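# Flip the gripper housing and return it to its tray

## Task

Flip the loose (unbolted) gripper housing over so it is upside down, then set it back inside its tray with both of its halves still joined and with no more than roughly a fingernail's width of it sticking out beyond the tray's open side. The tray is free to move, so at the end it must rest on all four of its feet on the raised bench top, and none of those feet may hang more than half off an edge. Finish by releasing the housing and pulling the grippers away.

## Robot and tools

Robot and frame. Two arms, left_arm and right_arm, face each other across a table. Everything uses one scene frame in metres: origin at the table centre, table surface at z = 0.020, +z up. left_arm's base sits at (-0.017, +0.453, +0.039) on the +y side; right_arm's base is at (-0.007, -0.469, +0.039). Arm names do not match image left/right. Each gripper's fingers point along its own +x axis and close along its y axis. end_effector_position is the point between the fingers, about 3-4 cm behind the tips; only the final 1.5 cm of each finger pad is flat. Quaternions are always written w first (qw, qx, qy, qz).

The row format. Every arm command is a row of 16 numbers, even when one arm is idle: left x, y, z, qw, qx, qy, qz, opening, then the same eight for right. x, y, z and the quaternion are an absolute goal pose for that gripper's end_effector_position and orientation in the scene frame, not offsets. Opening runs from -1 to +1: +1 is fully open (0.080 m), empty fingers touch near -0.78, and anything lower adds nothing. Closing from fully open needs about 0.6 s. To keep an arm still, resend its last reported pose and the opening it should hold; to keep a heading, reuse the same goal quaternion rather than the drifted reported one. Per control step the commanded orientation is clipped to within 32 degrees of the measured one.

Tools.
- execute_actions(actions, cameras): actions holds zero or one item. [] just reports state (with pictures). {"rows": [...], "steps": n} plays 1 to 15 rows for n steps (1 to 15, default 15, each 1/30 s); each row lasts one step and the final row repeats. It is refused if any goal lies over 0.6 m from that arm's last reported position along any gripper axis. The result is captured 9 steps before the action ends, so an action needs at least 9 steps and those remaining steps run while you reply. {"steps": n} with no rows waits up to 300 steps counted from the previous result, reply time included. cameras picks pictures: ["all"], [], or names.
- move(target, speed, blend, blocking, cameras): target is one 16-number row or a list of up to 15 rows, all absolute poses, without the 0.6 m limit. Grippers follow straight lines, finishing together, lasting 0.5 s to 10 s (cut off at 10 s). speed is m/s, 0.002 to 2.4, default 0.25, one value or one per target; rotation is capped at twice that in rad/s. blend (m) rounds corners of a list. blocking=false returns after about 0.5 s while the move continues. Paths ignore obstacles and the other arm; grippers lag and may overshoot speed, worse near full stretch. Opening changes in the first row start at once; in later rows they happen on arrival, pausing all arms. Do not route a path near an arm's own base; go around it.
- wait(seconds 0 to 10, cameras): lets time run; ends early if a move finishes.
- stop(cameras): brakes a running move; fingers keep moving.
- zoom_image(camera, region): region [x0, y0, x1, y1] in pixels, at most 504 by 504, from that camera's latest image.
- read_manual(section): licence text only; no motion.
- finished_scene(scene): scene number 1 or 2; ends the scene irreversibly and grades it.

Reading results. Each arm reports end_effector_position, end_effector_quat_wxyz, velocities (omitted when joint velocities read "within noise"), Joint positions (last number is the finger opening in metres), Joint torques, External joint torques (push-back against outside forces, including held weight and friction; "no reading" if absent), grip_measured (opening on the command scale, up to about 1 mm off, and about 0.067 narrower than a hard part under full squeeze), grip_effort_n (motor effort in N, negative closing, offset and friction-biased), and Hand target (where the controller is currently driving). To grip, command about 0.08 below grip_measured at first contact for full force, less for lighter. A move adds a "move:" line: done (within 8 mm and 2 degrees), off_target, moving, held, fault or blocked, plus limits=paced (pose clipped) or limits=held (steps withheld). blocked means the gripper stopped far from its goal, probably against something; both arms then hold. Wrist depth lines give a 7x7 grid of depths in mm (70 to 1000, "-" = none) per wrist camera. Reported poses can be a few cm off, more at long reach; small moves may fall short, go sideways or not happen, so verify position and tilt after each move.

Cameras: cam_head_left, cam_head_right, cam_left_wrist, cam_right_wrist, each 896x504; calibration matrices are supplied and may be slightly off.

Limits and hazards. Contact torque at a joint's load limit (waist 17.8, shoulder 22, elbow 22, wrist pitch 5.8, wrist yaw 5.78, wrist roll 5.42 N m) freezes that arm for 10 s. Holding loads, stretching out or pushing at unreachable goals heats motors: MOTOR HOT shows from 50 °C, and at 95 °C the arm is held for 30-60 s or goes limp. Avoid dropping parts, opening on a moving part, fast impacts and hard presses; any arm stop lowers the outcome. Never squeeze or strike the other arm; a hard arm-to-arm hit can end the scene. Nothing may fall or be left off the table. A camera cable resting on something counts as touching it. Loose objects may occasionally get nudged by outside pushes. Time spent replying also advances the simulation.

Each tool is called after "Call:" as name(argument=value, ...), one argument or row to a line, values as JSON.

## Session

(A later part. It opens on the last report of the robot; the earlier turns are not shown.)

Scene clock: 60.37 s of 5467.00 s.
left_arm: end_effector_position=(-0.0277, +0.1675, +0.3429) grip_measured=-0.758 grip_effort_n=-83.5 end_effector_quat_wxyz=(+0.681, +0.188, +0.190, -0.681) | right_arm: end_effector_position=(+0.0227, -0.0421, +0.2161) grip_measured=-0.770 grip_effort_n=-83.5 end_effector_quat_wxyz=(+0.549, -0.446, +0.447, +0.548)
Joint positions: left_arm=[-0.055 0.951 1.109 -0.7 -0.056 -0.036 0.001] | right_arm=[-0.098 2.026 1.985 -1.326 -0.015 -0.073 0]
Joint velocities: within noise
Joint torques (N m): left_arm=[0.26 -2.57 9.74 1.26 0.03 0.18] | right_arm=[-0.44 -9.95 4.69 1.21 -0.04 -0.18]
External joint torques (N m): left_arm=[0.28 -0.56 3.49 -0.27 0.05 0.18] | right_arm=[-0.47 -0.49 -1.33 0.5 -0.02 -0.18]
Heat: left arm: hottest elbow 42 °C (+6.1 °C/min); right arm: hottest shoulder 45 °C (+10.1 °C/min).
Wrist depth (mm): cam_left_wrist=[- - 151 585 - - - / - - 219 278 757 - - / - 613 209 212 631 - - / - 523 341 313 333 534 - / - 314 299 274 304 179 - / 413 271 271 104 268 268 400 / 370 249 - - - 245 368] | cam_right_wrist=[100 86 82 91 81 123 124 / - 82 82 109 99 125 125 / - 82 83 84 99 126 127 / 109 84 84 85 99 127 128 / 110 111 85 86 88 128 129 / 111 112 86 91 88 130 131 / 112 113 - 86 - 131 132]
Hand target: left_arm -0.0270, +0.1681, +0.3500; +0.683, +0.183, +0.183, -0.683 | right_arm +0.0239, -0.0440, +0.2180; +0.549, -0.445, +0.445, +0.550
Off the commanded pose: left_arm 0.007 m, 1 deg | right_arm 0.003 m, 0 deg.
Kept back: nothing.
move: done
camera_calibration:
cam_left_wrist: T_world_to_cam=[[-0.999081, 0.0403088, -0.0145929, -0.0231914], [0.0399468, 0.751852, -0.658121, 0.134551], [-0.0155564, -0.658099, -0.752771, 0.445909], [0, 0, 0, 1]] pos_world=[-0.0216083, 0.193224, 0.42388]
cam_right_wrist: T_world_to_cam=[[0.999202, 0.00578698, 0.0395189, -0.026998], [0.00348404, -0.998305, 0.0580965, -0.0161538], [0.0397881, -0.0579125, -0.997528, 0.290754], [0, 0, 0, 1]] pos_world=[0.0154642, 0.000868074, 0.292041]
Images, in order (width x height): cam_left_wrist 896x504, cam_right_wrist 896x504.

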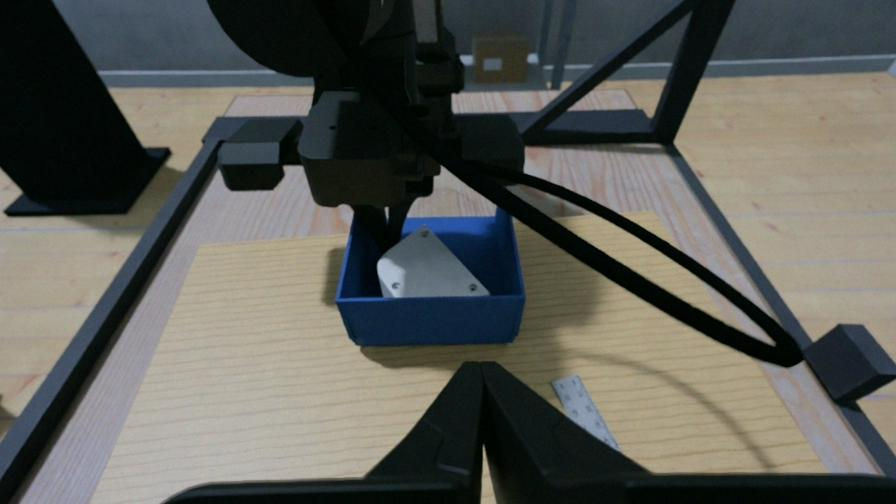

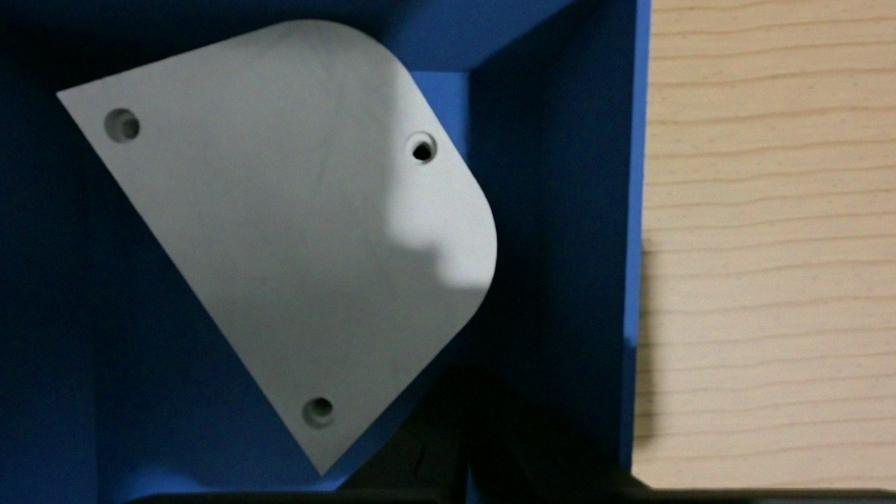

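Call:
move(
  target=[-0.0270, 0.168, 0.35, 0.683,0.183,0.183,-0.683, -0.8, -0.004, -0.044, 0.218, 0.5495,-0.445,0.445,0.5495, -0.8],
  speed=0.06,
  cameras=["cam_right_wrist","cam_left_wrist"],
)

Scene clock: 61.43 s of 5467.00 s.
left_arm: end_effector_position=(-0.0277, +0.1677, +0.3427) grip_measured=-0.758 grip_effort_n=-83.5 end_effector_quat_wxyz=(+0.681, +0.188, +0.190, -0.681) | right_arm: end_effector_position=(-0.0039, -0.0421, +0.2157) grip_measured=-0.770 grip_effort_n=-83.5 end_effector_quat_wxyz=(+0.547, -0.448, +0.445, +0.550)
Joint positions: left_arm=[-0.055 0.951 1.109 -0.701 -0.056 -0.036 0.001] | right_arm=[-0.032 2.021 1.976 -1.322 -0.002 -0.014 0]
Joint velocities: within noise
Joint torques (N m): left_arm=[0.01 -2.45 9.73 1.26 0 0.2] | right_arm=[-0.06 -10.07 4.69 1.22 0.04 0.15]
External joint torques (N m): left_arm=[0 -0.52 3.61 -0.25 0.02 0.2] | right_arm=[-0.06 -0.75 -1.28 0.54 0.04 0.15]
Heat: left arm: hottest elbow 42 °C (+5.0 °C/min); right arm: hottest shoulder 46 °C (+11.1 °C/min).
Wrist depth (mm): cam_left_wrist=[- - 156 159 - - - / - - 770 217 695 - - / - 650 303 215 582 - - / - 514 341 305 347 359 - / - 315 295 274 303 311 437 / 412 269 269 104 267 266 401 / 370 246 - - - 244 366] | cam_right_wrist=[- 83 81 81 90 89 124 / - 88 81 82 110 101 125 / - 94 82 83 111 95 125 / - 95 83 84 111 94 127 / - 102 84 84 113 94 129 / - 110 85 85 114 94 130 / - 110 - 86 115 100 131]
Hand target: left_arm -0.0270, +0.1681, +0.3500; +0.683, +0.183, +0.183, -0.683 | right_arm -0.0040, -0.0439, +0.2180; +0.550, -0.445, +0.445, +0.550
Off the commanded pose: left_arm 0.007 m, 1 deg | right_arm 0.003 m, 0 deg.
Kept back: nothing.
move: done
camera_calibration:
cam_left_wrist: T_world_to_cam=[[-0.999083, 0.0402546, -0.0146179, -0.0231731], [0.0399401, 0.752598, -0.657267, 0.133909], [-0.0154566, -0.657248, -0.753516, 0.445913], [0, 0, 0, 1]] pos_world=[-0.0216079, 0.193229, 0.423678]
cam_right_wrist: T_world_to_cam=[[0.999112, 0.0123531, 0.0402847, -0.000237905], [0.00997763, -0.998229, 0.0586435, -0.0161147], [0.0409378, -0.0581894, -0.997466, 0.291426], [0, 0, 0, 1]] pos_world=[-0.0115319, 0.0008747, 0.291642]
Images, in order (width x height): cam_left_wrist 896x504, cam_right_wrist 896x504.

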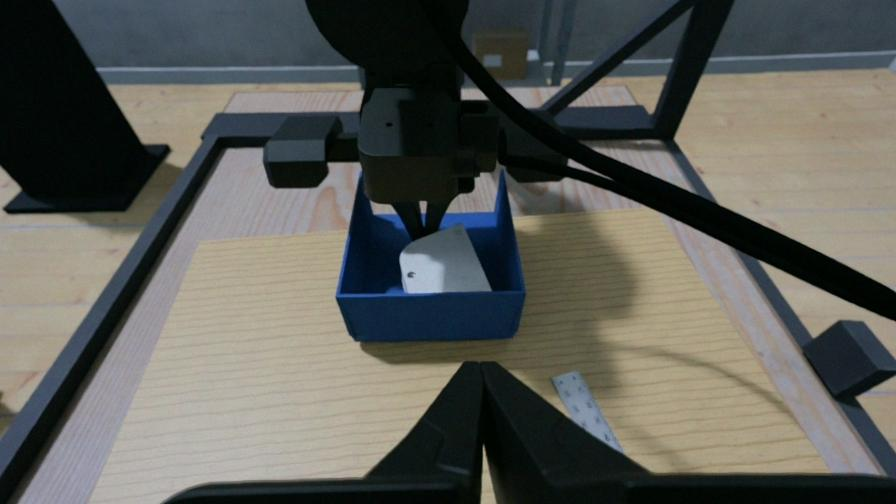

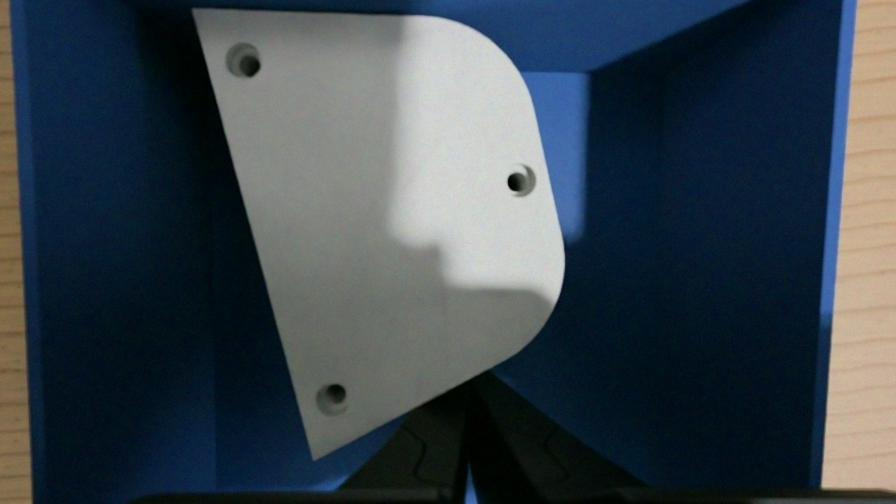

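Call:
move(
  target=[
    [-0.0270, 0.168, 0.35, 0.683,0.183,0.183,-0.683, -0.8, 0.002, -0.046, 0.225, 0.5495,-0.445,0.445,0.5495, -0.8],
    [-0.0270, 0.168, 0.35, 0.683,0.183,0.183,-0.683, -0.8, 0.002, -0.046, 0.28, 0.5495,-0.445,0.445,0.5495, 0.555],
    [-0.0270, 0.168, 0.35, 0.683,0.183,0.183,-0.683, -0.8, -0.0158, -0.006, 0.262, 0.4784,-0.4957,0.3873,0.6123, 0.555],
  ],
  speed=0.15,
  cameras=["cam_right_wrist","cam_left_wrist"],
)

Scene clock: 65.67 s of 5467.00 s.
left_arm: end_effector_position=(-0.0277, +0.1677, +0.3427) grip_measured=-0.758 grip_effort_n=-83.5 end_effector_quat_wxyz=(+0.681, +0.188, +0.190, -0.681) | right_arm: end_effector_position=(-0.0146, -0.0096, +0.2643) grip_measured=+0.552 grip_effort_n=15.1 end_effector_quat_wxyz=(+0.509, -0.466, +0.356, +0.630)
Joint positions: left_arm=[-0.055 0.951 1.109 -0.701 -0.056 -0.036 0.001] | right_arm=[-0.023 2.142 2.34 -1.453 -0.048 -0.227 0.06]
Joint velocities: within noise
Joint torques (N m): left_arm=[0.12 -2.33 9.88 1.23 0.07 0.21] | right_arm=[0.11 -8.17 6.27 1.42 -0.13 -0.18]
External joint torques (N m): left_arm=[0.15 -0.43 3.75 -0.29 0.08 0.21] | right_arm=[0.03 1.72 0.57 0.57 -0.08 -0.18]
Heat: left arm: hottest elbow 43 °C (+5.0 °C/min); right arm: hottest shoulder 46 °C (+10.1 °C/min).
Wrist depth (mm): cam_left_wrist=[- - - 150 588 - - / - - 207 155 235 - - / - 646 587 611 631 - - / - 510 340 305 349 514 - / - 312 297 274 303 311 484 / 411 269 269 104 267 267 405 / 370 247 - - - 245 367] | cam_right_wrist=[173 174 177 179 182 185 187 / 171 173 175 178 181 183 186 / 171 173 174 177 179 182 185 / 169 171 135 135 164 181 184 / 168 170 136 135 164 147 182 / 167 168 107 134 135 145 181 / - - 87 134 161 77 180]
Hand target: left_arm -0.0270, +0.1681, +0.3500; +0.683, +0.183, +0.183, -0.683 | right_arm -0.0157, -0.0066, +0.2615; +0.506, -0.467, +0.355, +0.632
Off the commanded pose: left_arm 0.007 m, 1 deg | right_arm 0.004 m, 6 deg.
joint sent to its limit (right arm) — joint 3 (elbow), upper limit, where the elbow is as straight as it goes.
Kept back: nothing.
move: off_target (right_arm)
camera_calibration:
cam_left_wrist: T_world_to_cam=[[-0.999083, 0.0402546, -0.0146179, -0.0231731], [0.0399401, 0.752598, -0.657267, 0.133909], [-0.0154566, -0.657248, -0.753516, 0.445913], [0, 0, 0, 1]] pos_world=[-0.0216079, 0.193229, 0.423678]
cam_right_wrist: T_world_to_cam=[[0.970912, 0.23039, 0.0652014, 0.00311704], [0.234052, -0.970639, -0.055498, 0.0473489], [0.0505008, 0.0691442, -0.996328, 0.343248], [0, 0, 0, 1]] pos_world=[-0.0314428, 0.0215069, 0.344412]
Images, in order (width x height): cam_left_wrist 896x504, cam_right_wrist 896x504.

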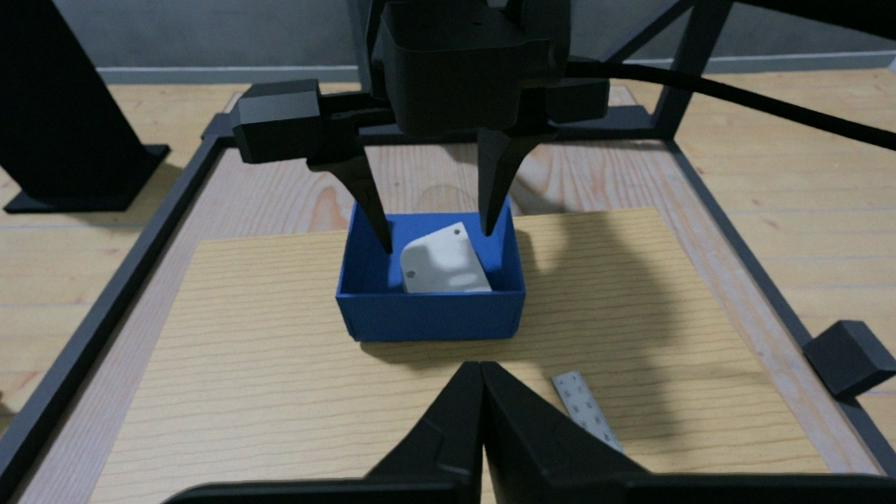

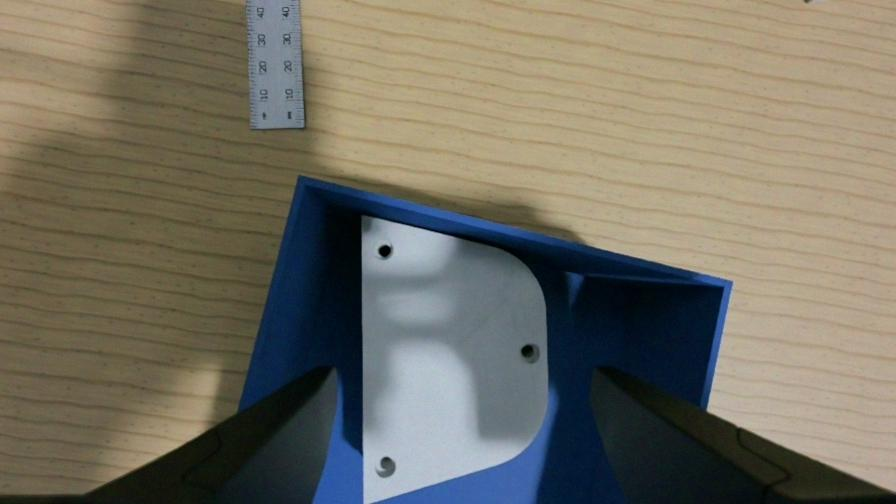

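Call:
move(
  target=[-0.0270, 0.168, 0.35, 0.683,0.183,0.183,-0.683, -0.8, -0.0168, -0.007, 0.219, 0.4784,-0.4957,0.3873,0.6123, 0.555],
  speed=0.06,
  cameras=["cam_right_wrist","cam_left_wrist"],
)

Scene clock: 67.40 s of 5467.00 s.
left_arm: end_effector_position=(-0.0277, +0.1677, +0.3427) grip_measured=-0.758 grip_effort_n=-83.5 end_effector_quat_wxyz=(+0.681, +0.188, +0.190, -0.681) | right_arm: end_effector_position=(-0.0155, -0.0077, +0.2267) grip_measured=+0.552 grip_effort_n=14.2 end_effector_quat_wxyz=(+0.485, -0.490, +0.384, +0.614)
Joint positions: left_arm=[-0.055 0.951 1.109 -0.701 -0.056 -0.036 0.001] | right_arm=[-0.021 2.197 2.291 -1.443 -0.048 -0.23 0.06]
Joint velocities: within noise
Joint torques (N m): left_arm=[0.14 -2.55 9.69 1.22 0.08 0.22] | right_arm=[0.21 -8.5 4.88 1.23 -0.06 -0.17]
External joint torques (N m): left_arm=[0.15 -0.6 3.53 -0.29 0.09 0.22] | right_arm=[0.21 1.75 -0.88 0.53 -0.02 -0.17]
Heat: left arm: hottest elbow 43 °C (+5.1 °C/min); right arm: hottest shoulder 46 °C (+10.1 °C/min).
Wrist depth (mm): cam_left_wrist=[- - 122 123 - - - / - - 693 190 690 - - / - 656 228 171 180 - - / - 513 313 287 346 327 - / - 313 296 273 301 311 428 / 414 270 269 104 267 266 401 / 371 248 - - - 245 367] | cam_right_wrist=[128 129 130 131 132 133 134 / 129 130 131 132 133 134 135 / 130 82 89 133 134 135 136 / 131 79 96 94 95 123 137 / 132 82 109 94 96 121 88 / 133 82 95 95 96 106 93 / - - 95 96 96 77 -]
Hand target: left_arm -0.0270, +0.1681, +0.3500; +0.683, +0.183, +0.183, -0.683 | right_arm -0.0167, -0.0070, +0.2192; +0.479, -0.496, +0.387, +0.612
Off the commanded pose: left_arm 0.007 m, 1 deg | right_arm 0.008 m, 1 deg.
Kept back: nothing.
move: done
camera_calibration:
cam_left_wrist: T_world_to_cam=[[-0.999083, 0.0402546, -0.0146179, -0.0231731], [0.0399401, 0.752598, -0.657267, 0.133909], [-0.0154566, -0.657248, -0.753516, 0.445913], [0, 0, 0, 1]] pos_world=[-0.0216079, 0.193229, 0.423678]
cam_right_wrist: T_world_to_cam=[[0.969727, 0.240185, 0.0440528, 0.010823], [0.238736, -0.970427, 0.0357207, 0.0266689], [0.0513296, -0.0241223, -0.99839, 0.305455], [0, 0, 0, 1]] pos_world=[-0.0325411, 0.030649, 0.303534]
Images, in order (width x height): cam_left_wrist 896x504, cam_right_wrist 896x504.

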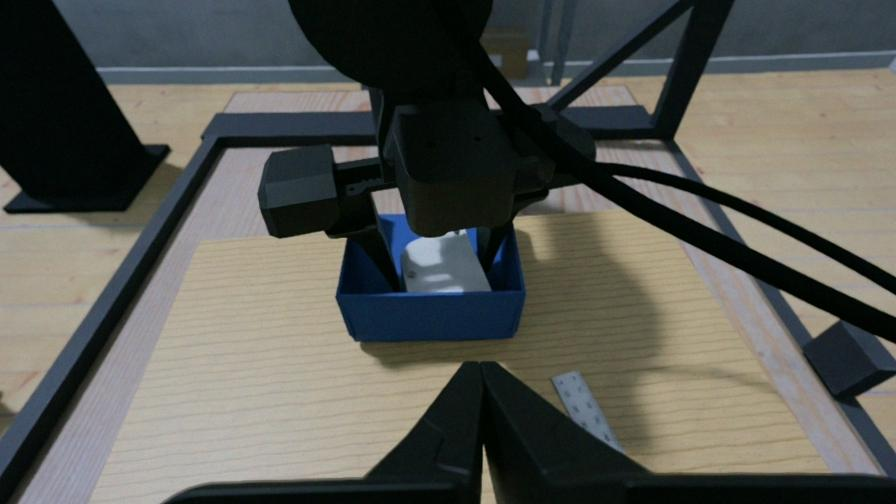

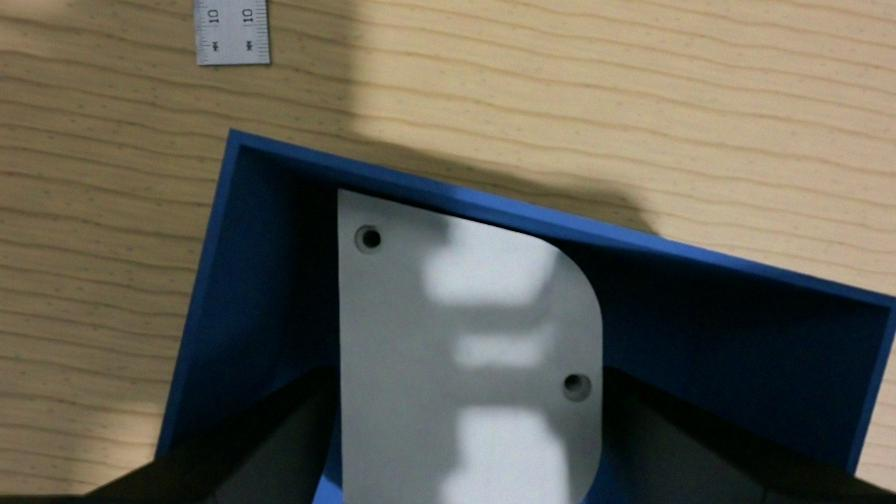

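Call:
move(
  target=[-0.0270, 0.168, 0.35, 0.683,0.183,0.183,-0.683, -0.8, -0.0168, -0.008, 0.216, 0.4784,-0.4957,0.3873,0.6123, 0.6],
  speed=0.06,
  cameras=["cam_right_wrist","cam_left_wrist"],
)

Scene clock: 68.47 s of 5467.00 s.
left_arm: end_effector_position=(-0.0277, +0.1677, +0.3427) grip_measured=-0.758 grip_effort_n=-83.5 end_effector_quat_wxyz=(+0.681, +0.188, +0.190, -0.681) | right_arm: end_effector_position=(-0.0155, -0.0075, +0.2191) grip_measured=+0.597 grip_effort_n=15.1 end_effector_quat_wxyz=(+0.483, -0.493, +0.387, +0.612)
Joint positions: left_arm=[-0.055 0.951 1.109 -0.701 -0.056 -0.036 0.001] | right_arm=[-0.021 2.197 2.261 -1.424 -0.048 -0.23 0.062]
Joint velocities: within noise
Joint torques (N m): left_arm=[0.2 -2.4 9.71 1.22 0.06 0.15] | right_arm=[0.19 -9.67 4.7 1.2 -0.06 -0.17]
External joint torques (N m): left_arm=[0.2 -0.34 3.47 -0.31 0.08 0.15] | right_arm=[0.19 0.75 -1.19 0.49 -0.01 -0.17]
Heat: left arm: hottest elbow 43 °C (+5.0 °C/min); right arm: hottest shoulder 46 °C (+10.1 °C/min).
Wrist depth (mm): cam_left_wrist=[- - 122 121 - - - / - - 685 196 697 - - / - 657 243 182 241 - - / - 512 270 279 337 513 - / - 313 295 275 300 301 174 / 415 269 269 104 266 266 399 / 371 247 - - - 244 368] | cam_right_wrist=[120 121 122 123 124 125 126 / 122 122 123 124 125 126 127 / 122 76 87 124 126 127 128 / 123 76 101 86 87 127 129 / - - 103 86 87 115 87 / - 81 88 87 88 105 91 / - - 88 88 89 78 -]
Hand target: left_arm -0.0270, +0.1681, +0.3500; +0.683, +0.183, +0.183, -0.683 | right_arm -0.0167, -0.0080, +0.2161; +0.479, -0.496, +0.387, +0.612
Off the commanded pose: left_arm 0.007 m, 1 deg | right_arm 0.003 m, 1 deg.
Kept back: nothing.
move: done
camera_calibration:
cam_left_wrist: T_world_to_cam=[[-0.999083, 0.0402546, -0.0146179, -0.0231731], [0.0399401, 0.752598, -0.657267, 0.133909], [-0.0154566, -0.657248, -0.753516, 0.445913], [0, 0, 0, 1]] pos_world=[-0.0216079, 0.193229, 0.423678]
cam_right_wrist: T_world_to_cam=[[0.969724, 0.24064, 0.0415714, 0.0116556], [0.238749, -0.970004, 0.0457262, 0.0249484], [0.051328, -0.0344167, -0.998089, 0.297731], [0, 0, 0, 1]] pos_world=[-0.0325411, 0.0316422, 0.295537]
Images, in order (width x height): cam_left_wrist 896x504, cam_right_wrist 896x504.

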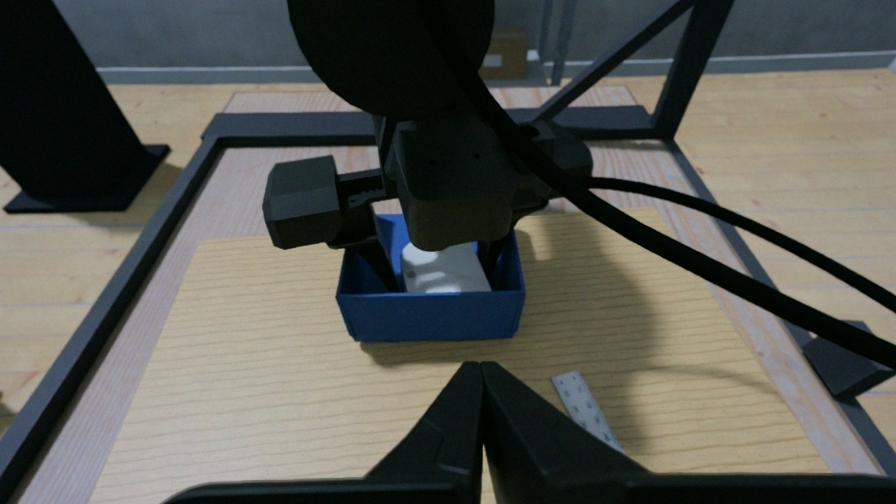

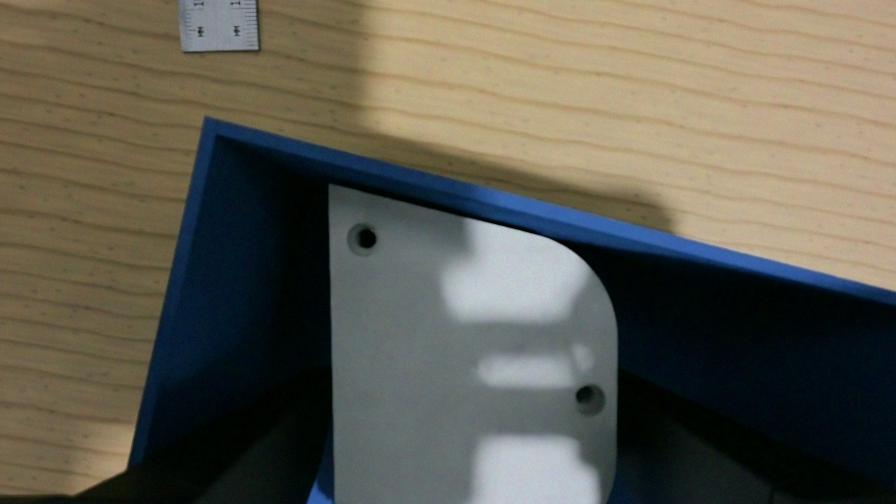

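Call:
move(
  target=[-0.0270, 0.168, 0.35, 0.683,0.183,0.183,-0.683, -0.8, -0.0155, -0.0075, 0.217, 0.4784,-0.4957,0.3873,0.6123, 0.32],
  speed=0.06,
  cameras=["cam_right_wrist","cam_left_wrist"],
)

Scene clock: 70.07 s of 5467.00 s.
left_arm: end_effector_position=(-0.0277, +0.1677, +0.3427) grip_measured=-0.758 grip_effort_n=-83.5 end_effector_quat_wxyz=(+0.681, +0.188, +0.190, -0.681) | right_arm: end_effector_position=(-0.0155, -0.0080, +0.2189) grip_measured=+0.346 grip_effort_n=-83.5 end_effector_quat_wxyz=(+0.481, -0.494, +0.387, +0.612)
Joint positions: left_arm=[-0.055 0.951 1.109 -0.701 -0.056 -0.036 0.001] | right_arm=[-0.021 2.197 2.261 -1.426 -0.048 -0.233 0.051]
Joint velocities: within noise
Joint torques (N m): left_arm=[0.27 -2.4 9.73 1.24 0.09 0.19] | right_arm=[-0.12 -9.22 5.89 0.8 -0.08 -0.18]
External joint torques (N m): left_arm=[0.27 -0.45 3.57 -0.28 0.11 0.19] | right_arm=[-0.14 0.96 0.15 0.11 -0.03 -0.18]
Heat: left arm: hottest elbow 44 °C (+5.1 °C/min); right arm: hottest shoulder 46 °C (+10.2 °C/min).
Wrist depth (mm): cam_left_wrist=[- - 122 121 - - - / - - 672 195 701 - - / - 656 241 182 205 - - / - 511 297 279 341 370 - / - 313 296 273 303 300 173 / 412 268 268 104 266 267 402 / 370 247 - - - 244 366] | cam_right_wrist=[121 121 122 123 124 125 126 / 122 122 123 124 125 126 127 / 123 76 86 124 126 127 128 / 124 76 99 86 87 115 129 / - - 104 87 87 115 87 / - 85 87 88 88 108 91 / - - 88 88 89 75 -]
Hand target: left_arm -0.0270, +0.1681, +0.3500; +0.683, +0.183, +0.183, -0.683 | right_arm -0.0154, -0.0075, +0.2171; +0.479, -0.496, +0.387, +0.612
Off the commanded pose: left_arm 0.007 m, 1 deg | right_arm 0.002 m, 0 deg.
Kept back: nothing.
move: done
camera_calibration:
cam_left_wrist: T_world_to_cam=[[-0.999083, 0.0402546, -0.0146179, -0.0231731], [0.0399401, 0.752598, -0.657267, 0.133909], [-0.0154566, -0.657248, -0.753516, 0.445913], [0, 0, 0, 1]] pos_world=[-0.0216079, 0.193229, 0.423678]
cam_right_wrist: T_world_to_cam=[[0.968969, 0.243648, 0.0416474, 0.0118155], [0.24164, -0.96918, 0.0479511, 0.0240356], [0.0520471, -0.0363994, -0.997981, 0.297483], [0, 0, 0, 1]] pos_world=[-0.0327399, 0.0312442, 0.295238]
Images, in order (width x height): cam_left_wrist 896x504, cam_right_wrist 896x504.

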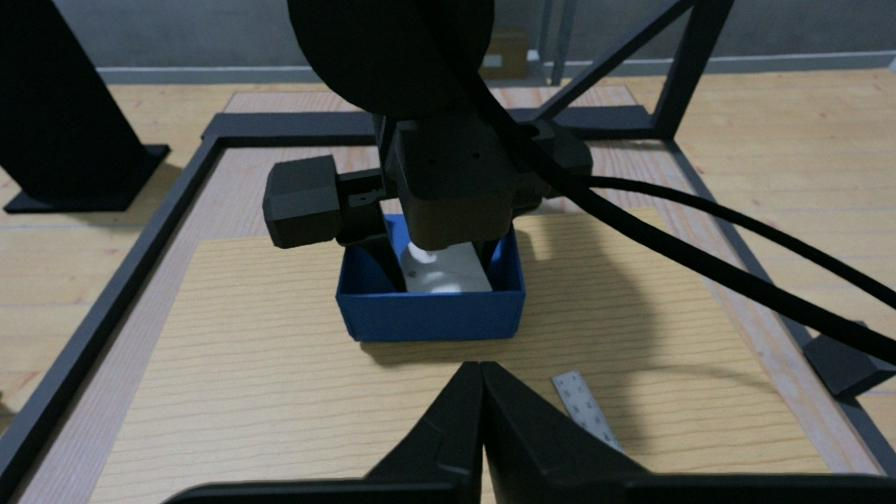

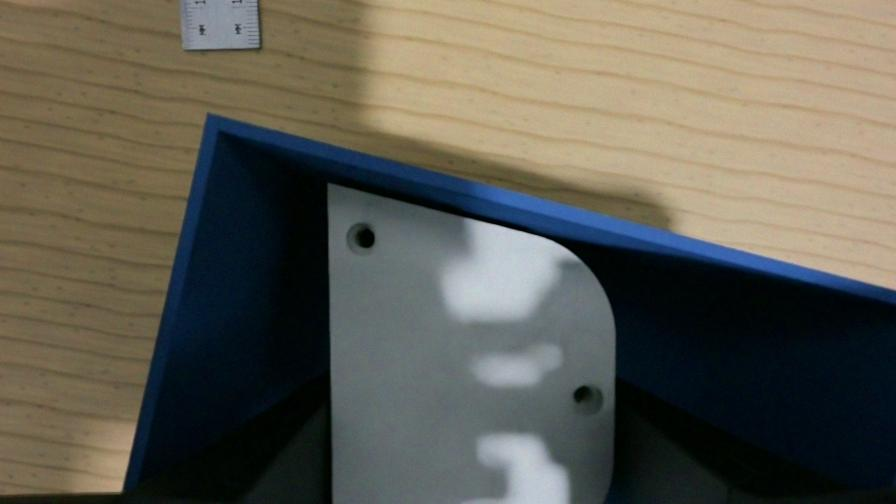

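Call:
move(
  target=[
    [-0.0270, 0.168, 0.35, 0.683,0.183,0.183,-0.683, -0.8, -0.0155, -0.0080, 0.223, 0.4784,-0.4957,0.3873,0.6123, 0.30],
    [-0.0270, 0.168, 0.35, 0.683,0.183,0.183,-0.683, -0.8, -0.0155, -0.040, 0.223, 0.4784,-0.4957,0.3873,0.6123, 0.30],
  ],
  speed=0.05,
  cameras=["cam_right_wrist","cam_left_wrist"],
)

Call:
zoom_image(
  camera="cam_left_wrist",
  region=[310, 180, 550, 360],
)

Scene clock: 73.10 s of 5467.00 s.
left_arm: end_effector_position=(-0.0277, +0.1677, +0.3427) grip_measured=-0.758 grip_effort_n=-83.5 end_effector_quat_wxyz=(+0.681, +0.188, +0.190, -0.681) | right_arm: end_effector_position=(-0.0154, -0.0379, +0.2185) grip_measured=+0.346 grip_effort_n=-83.5 end_effector_quat_wxyz=(+0.477, -0.498, +0.391, +0.609)
Joint positions: left_arm=[-0.055 0.951 1.109 -0.701 -0.056 -0.036 0.001] | right_arm=[-0.021 2.055 2.04 -1.363 -0.048 -0.234 0.051]
Joint velocities: within noise
Joint torques (N m): left_arm=[0.16 -2.24 9.82 1.26 0.06 0.18] | right_arm=[-0.14 -10.64 4.85 1.18 -0.08 -0.14]
External joint torques (N m): left_arm=[0.18 -0.26 3.67 -0.25 0.07 0.18] | right_arm=[-0.14 -0.94 -1.19 0.48 -0.04 -0.14]
Heat: left arm: hottest elbow 44 °C (+5.1 °C/min); right arm: hottest shoulder 46 °C (+9.1 °C/min).
Wrist depth (mm): cam_left_wrist=[- - 150 150 - - - / - - 780 213 691 - - / - 655 247 206 589 676 - / - 508 341 304 351 348 202 / - 313 295 274 302 310 458 / 411 270 268 104 268 266 400 / 371 247 - - - 244 367] | cam_right_wrist=[120 121 88 91 82 124 125 / 122 - 99 111 112 88 81 / 123 76 99 112 113 114 103 / 124 76 101 86 114 115 95 / - - 104 87 87 116 88 / - 85 87 88 88 108 91 / - - 88 89 89 75 -]
Hand target: left_arm -0.0270, +0.1681, +0.3500; +0.683, +0.183, +0.183, -0.683 | right_arm -0.0155, -0.0399, +0.2230; +0.479, -0.496, +0.387, +0.612
Off the commanded pose: left_arm 0.007 m, 1 deg | right_arm 0.005 m, 1 deg.
Kept back: nothing.
move: done
camera_calibration:
cam_left_wrist: T_world_to_cam=[[-0.999083, 0.0402546, -0.0146179, -0.0231731], [0.0399401, 0.752598, -0.657267, 0.133909], [-0.0154566, -0.657248, -0.753516, 0.445913], [0, 0, 0, 1]] pos_world=[-0.0216079, 0.193229, 0.423678]
cam_right_wrist: T_world_to_cam=[[0.968782, 0.245014, 0.0378181, 0.0199444], [0.242346, -0.968087, 0.0638474, -0.00830208], [0.0522547, -0.0526891, -0.997243, 0.295281], [0, 0, 0, 1]] pos_world=[-0.0327396, 0.0026343, 0.294242]
Images, in order (width x height): cam_left_wrist 896x504, cam_right_wrist 896x504.

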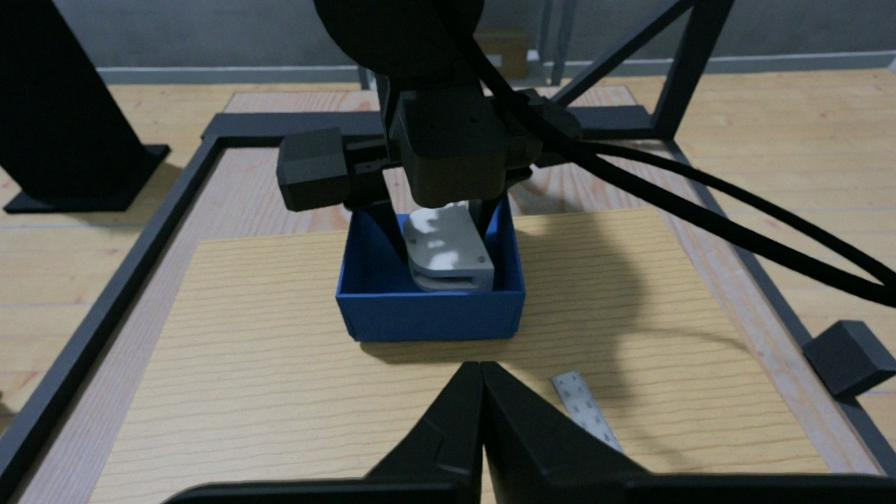

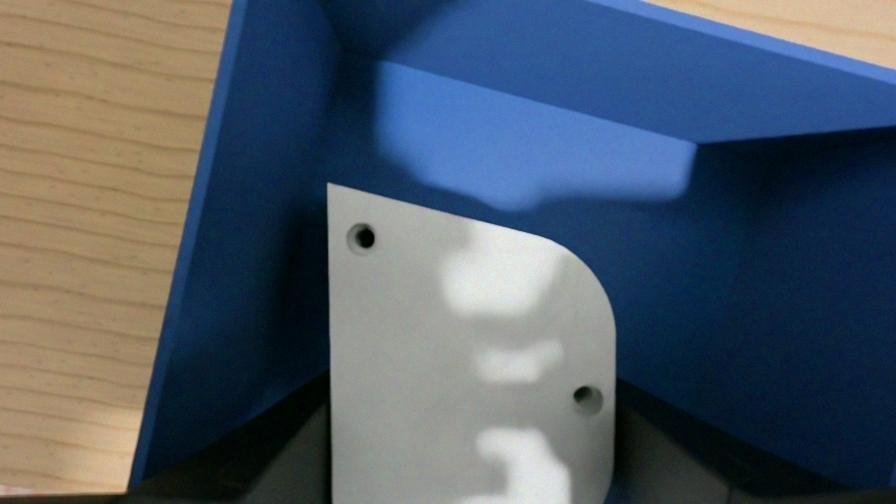

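Scaled by 2.100 from the camera's 896x504 image, which has a finer 1280x720 frame.

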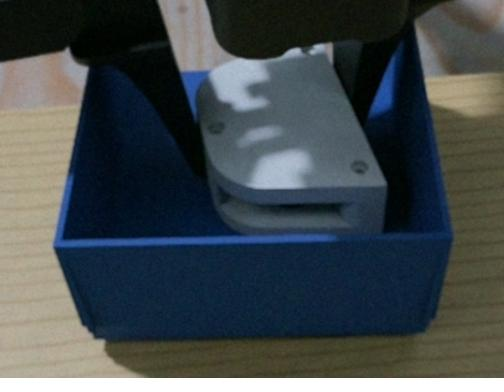

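Call:
move(
  target=[
    [-0.0270, 0.168, 0.35, 0.683,0.183,0.183,-0.683, -0.8, -0.0155, -0.056, 0.2245, 0.5547,-0.4411,0.4492,0.5447, 0.30],
    [-0.0270, 0.168, 0.35, 0.683,0.183,0.183,-0.683, -0.8, -0.016, -0.080, 0.2245, 0.6205,-0.3785,0.5023,0.4676, 0.30],
  ],
  speed=0.06,
  cameras=["cam_right_wrist","cam_left_wrist","cam_head_left"],
)

Call:
zoom_image(
  camera="cam_left_wrist",
  region=[310, 180, 550, 360],
)

Scene clock: 80.10 s of 5467.00 s.
left_arm: end_effector_position=(-0.0277, +0.1677, +0.3427) grip_measured=-0.758 grip_effort_n=-83.5 end_effector_quat_wxyz=(+0.681, +0.188, +0.190, -0.681) | right_arm: end_effector_position=(-0.0154, -0.0780, +0.2206) grip_measured=+0.346 grip_effort_n=-83.5 end_effector_quat_wxyz=(+0.618, -0.383, +0.504, +0.466)
Joint positions: left_arm=[-0.055 0.951 1.109 -0.701 -0.056 -0.036 0.001] | right_arm=[0.023 1.882 1.805 -1.305 0.065 0.315 0.051]
Joint velocities: within noise
Joint torques (N m): left_arm=[0.22 -2.34 9.6 1.21 0.06 0.2] | right_arm=[0.16 -9.47 4.76 1.19 0.16 0.19]
External joint torques (N m): left_arm=[0.24 -0.42 3.46 -0.31 0.07 0.2] | right_arm=[0.14 -1.16 -1.19 0.54 0.11 0.19]
Heat: left arm: hottest elbow 45 °C (+6.1 °C/min); right arm: hottest shoulder 48 °C (+11.2 °C/min).
Wrist depth (mm): cam_left_wrist=[- - - 246 - 612 - / - - 301 223 690 - - / - 661 629 330 607 - - / - 508 340 320 349 503 - / - 314 297 273 302 309 487 / 412 268 269 104 267 266 403 / 371 247 - - - 245 369] | cam_right_wrist=[95 111 112 113 114 84 129 / - 112 113 114 115 87 131 / - 113 114 115 117 93 132 / - 102 115 86 117 100 133 / - 97 116 87 87 103 281 / - 91 87 88 88 280 284 / - 75 88 88 89 74 289]
Hand target: left_arm -0.0270, +0.1681, +0.3500; +0.683, +0.183, +0.183, -0.683 | right_arm -0.0160, -0.0800, +0.2244; +0.621, -0.379, +0.503, +0.468
Off the commanded pose: left_arm 0.007 m, 1 deg | right_arm 0.004 m, 1 deg.
Kept back: nothing.
move: done
camera_calibration:
cam_left_wrist: T_world_to_cam=[[-0.999083, 0.0402546, -0.0146179, -0.0231731], [0.0399401, 0.752598, -0.657267, 0.133909], [-0.0154566, -0.657248, -0.753516, 0.445913], [0, 0, 0, 1]] pos_world=[-0.0216079, 0.193229, 0.423678]
cam_right_wrist: T_world_to_cam=[[0.963472, -0.264422, 0.042456, -0.0111763], [-0.266737, -0.961651, 0.0638639, -0.0546078], [0.0239408, -0.0728557, -0.997055, 0.293249], [0, 0, 0, 1]] pos_world=[-0.0108185, -0.0341041, 0.296347]
Images, in order (width x height): cam_head_left 896x504, cam_left_wrist 896x504, cam_right_wrist 896x504.

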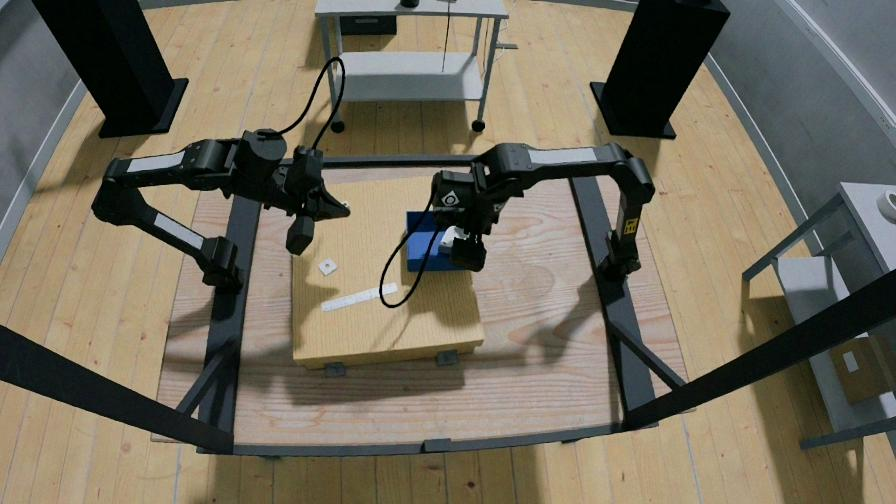

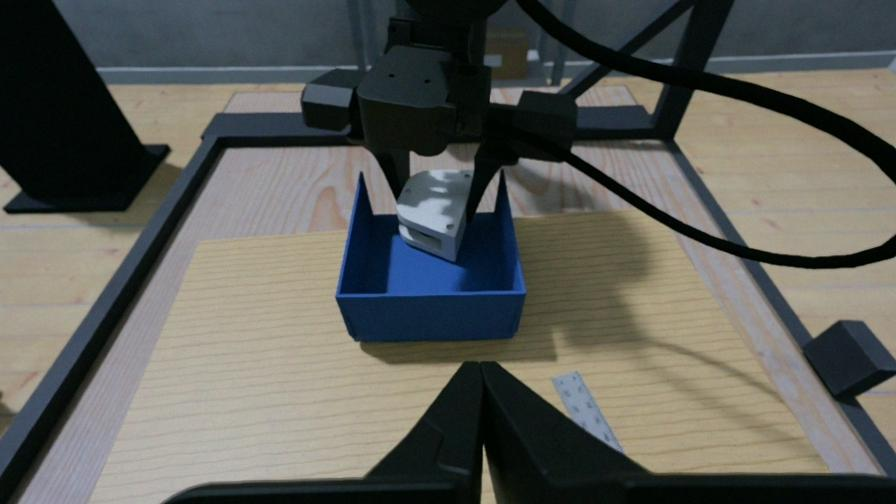

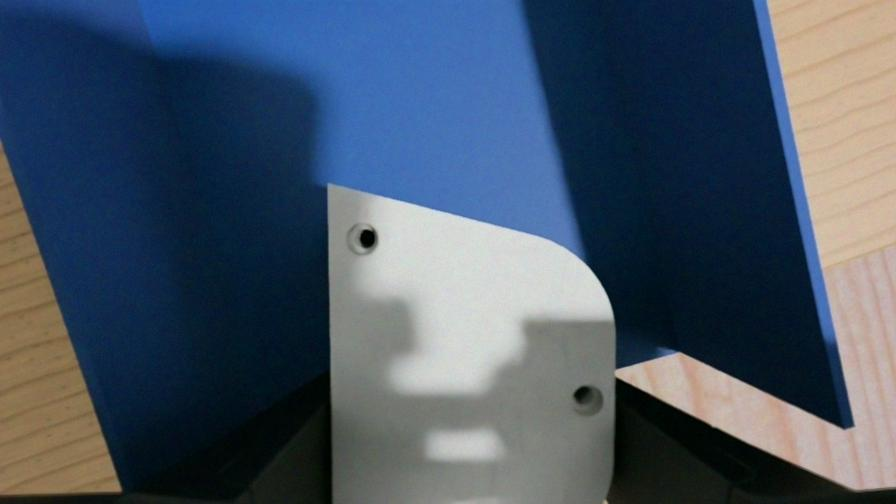

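Scaled by 2.100 from the camera's 896x504 image, which has a finer 1280x720 frame.

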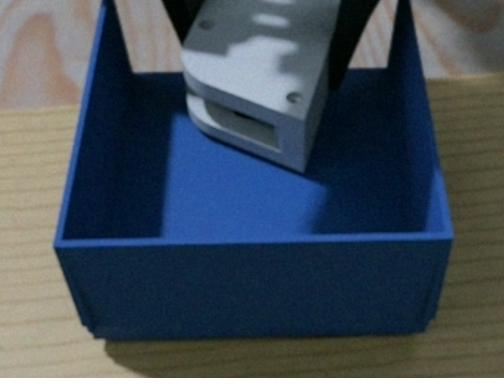

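Call:
move(
  target=[-0.0270, 0.168, 0.35, 0.683,0.183,0.183,-0.683, -0.8, -0.0155, -0.0785, 0.220, 0.6205,-0.3785,0.5023,0.4676, 0.30],
  speed=0.05,
  cameras=[],
)

Call:
move(
  target=[-0.0270, 0.168, 0.35, 0.683,0.183,0.183,-0.683, -0.8, -0.0155, -0.0785, 0.220, 0.6205,-0.3785,0.5023,0.4676, 0.52],
  speed=0.05,
  cameras=["cam_right_wrist"],
)

Scene clock: 81.87 s of 5467.00 s.
left_arm: end_effector_position=(-0.0277, +0.1677, +0.3427) grip_measured=-0.758 grip_effort_n=-83.5 end_effector_quat_wxyz=(+0.681, +0.188, +0.190, -0.681) | right_arm: end_effector_position=(-0.0154, -0.0768, +0.2174) grip_measured=+0.346 grip_effort_n=-83.5 end_effector_quat_wxyz=(+0.618, -0.382, +0.504, +0.467)
Joint positions: left_arm=[-0.055 0.951 1.109 -0.701 -0.056 -0.036 0.001] | right_arm=[0.023 1.882 1.791 -1.288 0.066 0.315 0.051]
Joint velocities: within noise
Joint torques (N m): left_arm=[0.09 -2.43 9.65 1.21 0.07 0.17] | right_arm=[0.01 -9.21 4.88 1.19 0.13 0.12]
External joint torques (N m): left_arm=[0.11 -0.46 3.46 -0.32 0.08 0.17] | right_arm=[-0.05 -0.95 -1.06 0.52 0.08 0.12]
Heat: left arm: hottest elbow 46 °C (+7.0 °C/min); right arm: hottest shoulder 48 °C (+11.0 °C/min).
Wrist depth (mm): cam_left_wrist=[- - - 244 - - - / - - 675 225 688 - - / - 652 631 326 605 - - / - 513 340 321 348 498 - / - 313 295 274 300 310 486 / 410 269 269 104 267 266 405 / 371 248 - - - 244 363] | cam_right_wrist=[96 108 109 110 111 84 126 / - 109 110 111 112 87 127 / - 110 111 112 113 91 129 / - 104 112 86 114 100 130 / - 97 113 87 87 103 82 / - 91 87 88 88 111 282 / - 75 88 88 89 75 285]
Hand target: left_arm -0.0270, +0.1681, +0.3500; +0.683, +0.183, +0.183, -0.683 | right_arm -0.0155, -0.0785, +0.2200; +0.621, -0.379, +0.502, +0.468
Off the commanded pose: left_arm 0.007 m, 1 deg | right_arm 0.003 m, 0 deg.
Kept back: nothing.
move: done
No camera images: "cameras" was empty.

Scene clock: 82.57 s of 5467.00 s.
left_arm: end_effector_position=(-0.0277, +0.1677, +0.3427) grip_measured=-0.758 grip_effort_n=-83.5 end_effector_quat_wxyz=(+0.681, +0.188, +0.190, -0.681) | right_arm: end_effector_position=(-0.0154, -0.0767, +0.2174) grip_measured=+0.517 grip_effort_n=15.1 end_effector_quat_wxyz=(+0.618, -0.382, +0.504, +0.467)
Joint positions: left_arm=[-0.055 0.951 1.109 -0.701 -0.056 -0.036 0.001] | right_arm=[0.023 1.882 1.791 -1.288 0.066 0.315 0.058]
Joint velocities: within noise
Joint torques (N m): left_arm=[0.09 -2.37 9.78 1.24 0.04 0.19] | right_arm=[0.02 -9.22 4.9 1.17 0.14 0.12]
External joint torques (N m): left_arm=[0.08 -0.41 3.59 -0.29 0.07 0.19] | right_arm=[-0.05 -0.96 -1.06 0.49 0.1 0.12]
Heat: left arm: hottest elbow 46 °C (+7.1 °C/min); right arm: hottest shoulder 48 °C (+11.1 °C/min).
Wrist depth (mm): cam_left_wrist=[- - - 244 - - - / - - 677 225 686 696 - / - 653 640 329 608 - - / - 513 342 324 349 500 - / - 313 296 273 302 310 488 / 414 271 268 104 269 267 399 / 372 247 - - - 245 365] | cam_right_wrist=[96 108 109 110 111 84 126 / - 109 110 111 112 87 128 / - 110 111 112 113 91 129 / - 104 112 86 114 100 130 / - 97 113 87 88 103 81 / - 89 88 88 89 97 281 / - - 88 89 90 75 284]
Hand target: left_arm -0.0270, +0.1681, +0.3500; +0.683, +0.183, +0.183, -0.683 | right_arm -0.0155, -0.0785, +0.2200; +0.621, -0.379, +0.502, +0.468
Off the commanded pose: left_arm 0.007 m, 1 deg | right_arm 0.003 m, 0 deg.
Kept back: nothing.
move: done
camera_calibration:
cam_right_wrist: T_world_to_cam=[[0.963252, -0.26538, 0.0414674, -0.0105232], [-0.267532, -0.961674, 0.0600761, -0.052345], [0.0239351, -0.0689623, -0.997332, 0.290438], [0, 0, 0, 1]] pos_world=[-0.0108191, -0.0331023, 0.293244]
Images, in order (width x height): cam_right_wrist 896x504.

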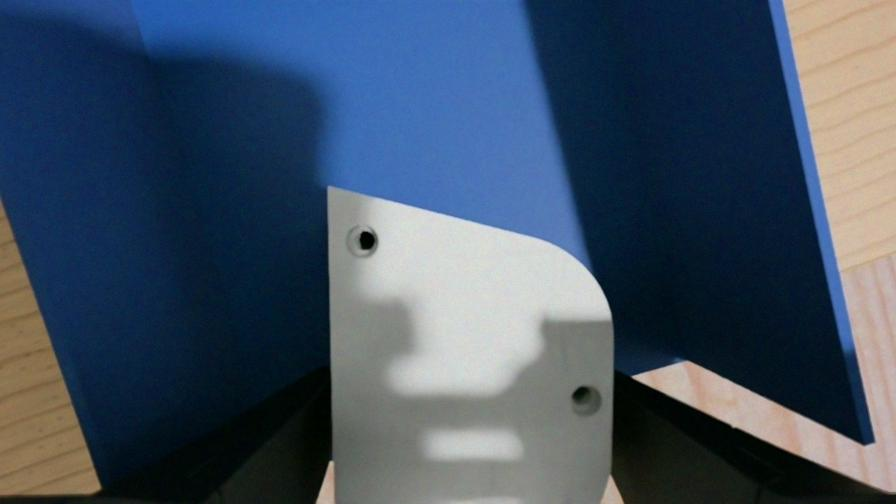

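Call:
move(
  target=[
    [-0.0270, 0.168, 0.35, 0.683,0.183,0.183,-0.683, -0.8, -0.0155, -0.0785, 0.29, 0.6205,-0.3785,0.5023,0.4676, 0.52],
    [-0.0270, 0.168, 0.35, 0.683,0.183,0.183,-0.683, -0.8, -0.0155, -0.12, 0.33, 0.586,-0.395,0.395,0.586, 0.52],
  ],
  speed=0.12,
  cameras=["cam_right_wrist","cam_left_wrist"],
)

Call:
zoom_image(
  camera="cam_right_wrist",
  region=[250, 50, 650, 450],
)

Scene clock: 85.40 s of 5467.00 s.
left_arm: end_effector_position=(-0.0277, +0.1677, +0.3427) grip_measured=-0.758 grip_effort_n=-83.5 end_effector_quat_wxyz=(+0.681, +0.188, +0.190, -0.681) | right_arm: end_effector_position=(-0.0160, -0.1181, +0.3288) grip_measured=+0.517 grip_effort_n=14.7 end_effector_quat_wxyz=(+0.587, -0.396, +0.397, +0.584) end_effector_velocity=(-0.002, -0.003, -0.008) end_effector_angular_velocity=(-0.032, +0.011, +0.026)
Joint positions: left_arm=[-0.055 0.951 1.109 -0.701 -0.056 -0.036 0.001] | right_arm=[0.008 1.691 1.978 -1.478 0.014 0.032 0.058]
Joint velocities: left_arm=[within noise] | right_arm=[-0.002 0.002 -0.022 -0.007 -0.022 -0.022 0]
Joint torques (N m): left_arm=[0.18 -2.27 9.74 1.22 0.04 0.16] | right_arm=[-0.35 -7.33 4.64 1.54 -0.05 -0.15]
External joint torques (N m): left_arm=[0.18 -0.31 3.59 -0.3 0.06 0.15] | right_arm=[-0.35 -0.85 -0.95 0.58 -0.06 -0.15]
Heat: left arm: hottest elbow 46 °C (+7.1 °C/min); right arm: hottest shoulder 48 °C (+10.1 °C/min).
Wrist depth (mm): cam_left_wrist=[- - - 601 - - - / - - 766 698 703 - - / - 654 634 629 633 - - / - 508 342 322 351 519 - / - 312 297 273 300 310 482 / 414 269 269 104 267 268 401 / 370 246 - - - 245 366] | cam_right_wrist=[256 258 258 221 245 268 418 / 253 253 254 244 245 263 400 / 248 249 249 239 242 259 401 / 243 245 245 209 239 254 396 / 370 244 377 207 387 392 394 / 368 372 108 379 378 387 388 / 362 - 94 372 372 75 384]
Hand target: left_arm -0.0270, +0.1681, +0.3500; +0.683, +0.183, +0.183, -0.683 | right_arm -0.0155, -0.1200, +0.3300; +0.586, -0.395, +0.395, +0.586
Off the commanded pose: left_arm 0.007 m, 1 deg | right_arm 0.002 m, 0 deg.
Kept back: nothing.
move: done
camera_calibration:
cam_left_wrist: T_world_to_cam=[[-0.999083, 0.0402546, -0.0146179, -0.0231731], [0.0399401, 0.752598, -0.657267, 0.133909], [-0.0154566, -0.657248, -0.753516, 0.445913], [0, 0, 0, 1]] pos_world=[-0.0216079, 0.193229, 0.423678]
cam_right_wrist: T_world_to_cam=[[0.999138, -0.00338209, 0.0413639, 0.00601182], [0.00147122, -0.993161, -0.116742, -0.0402808], [0.0414758, 0.116703, -0.9923, 0.419239], [0, 0, 0, 1]] pos_world=[-0.0233357, -0.0889113, 0.41106]
Images, in order (width x height): cam_left_wrist 896x504, cam_right_wrist 896x504.

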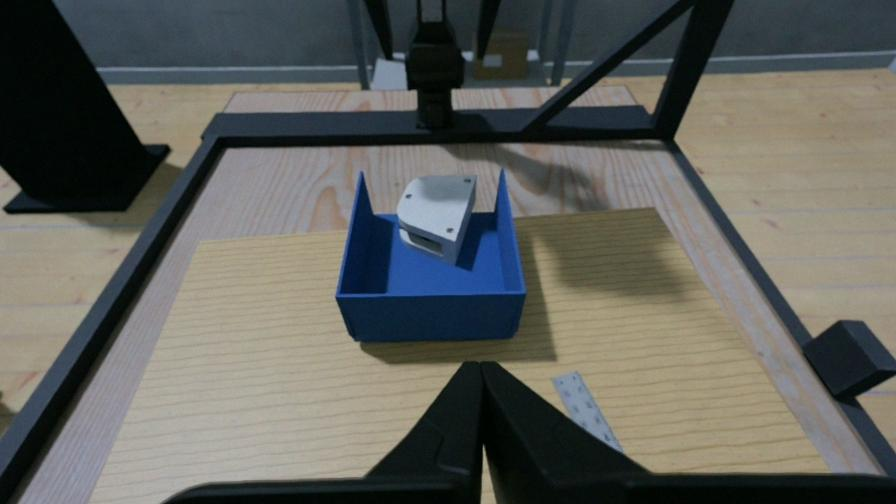

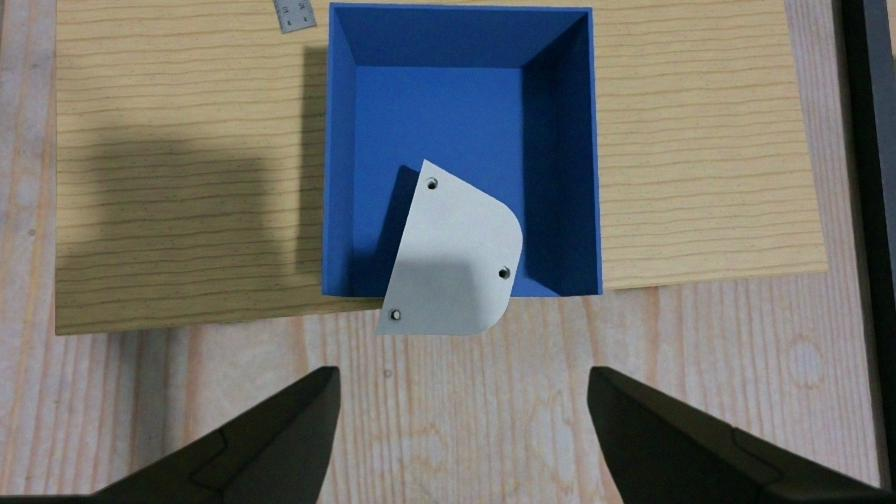

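Scaled by 1.260 from the camera's 896x504 image, which has a finer 1280x720 frame.

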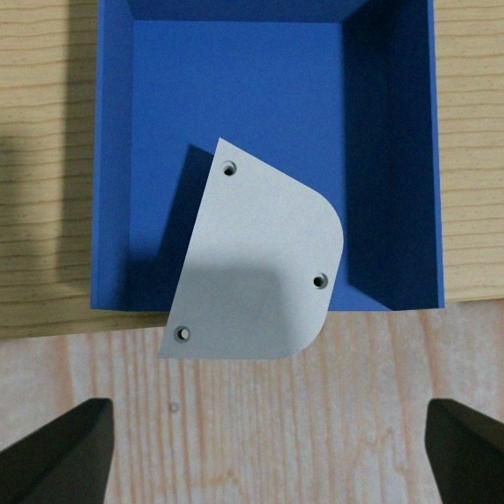

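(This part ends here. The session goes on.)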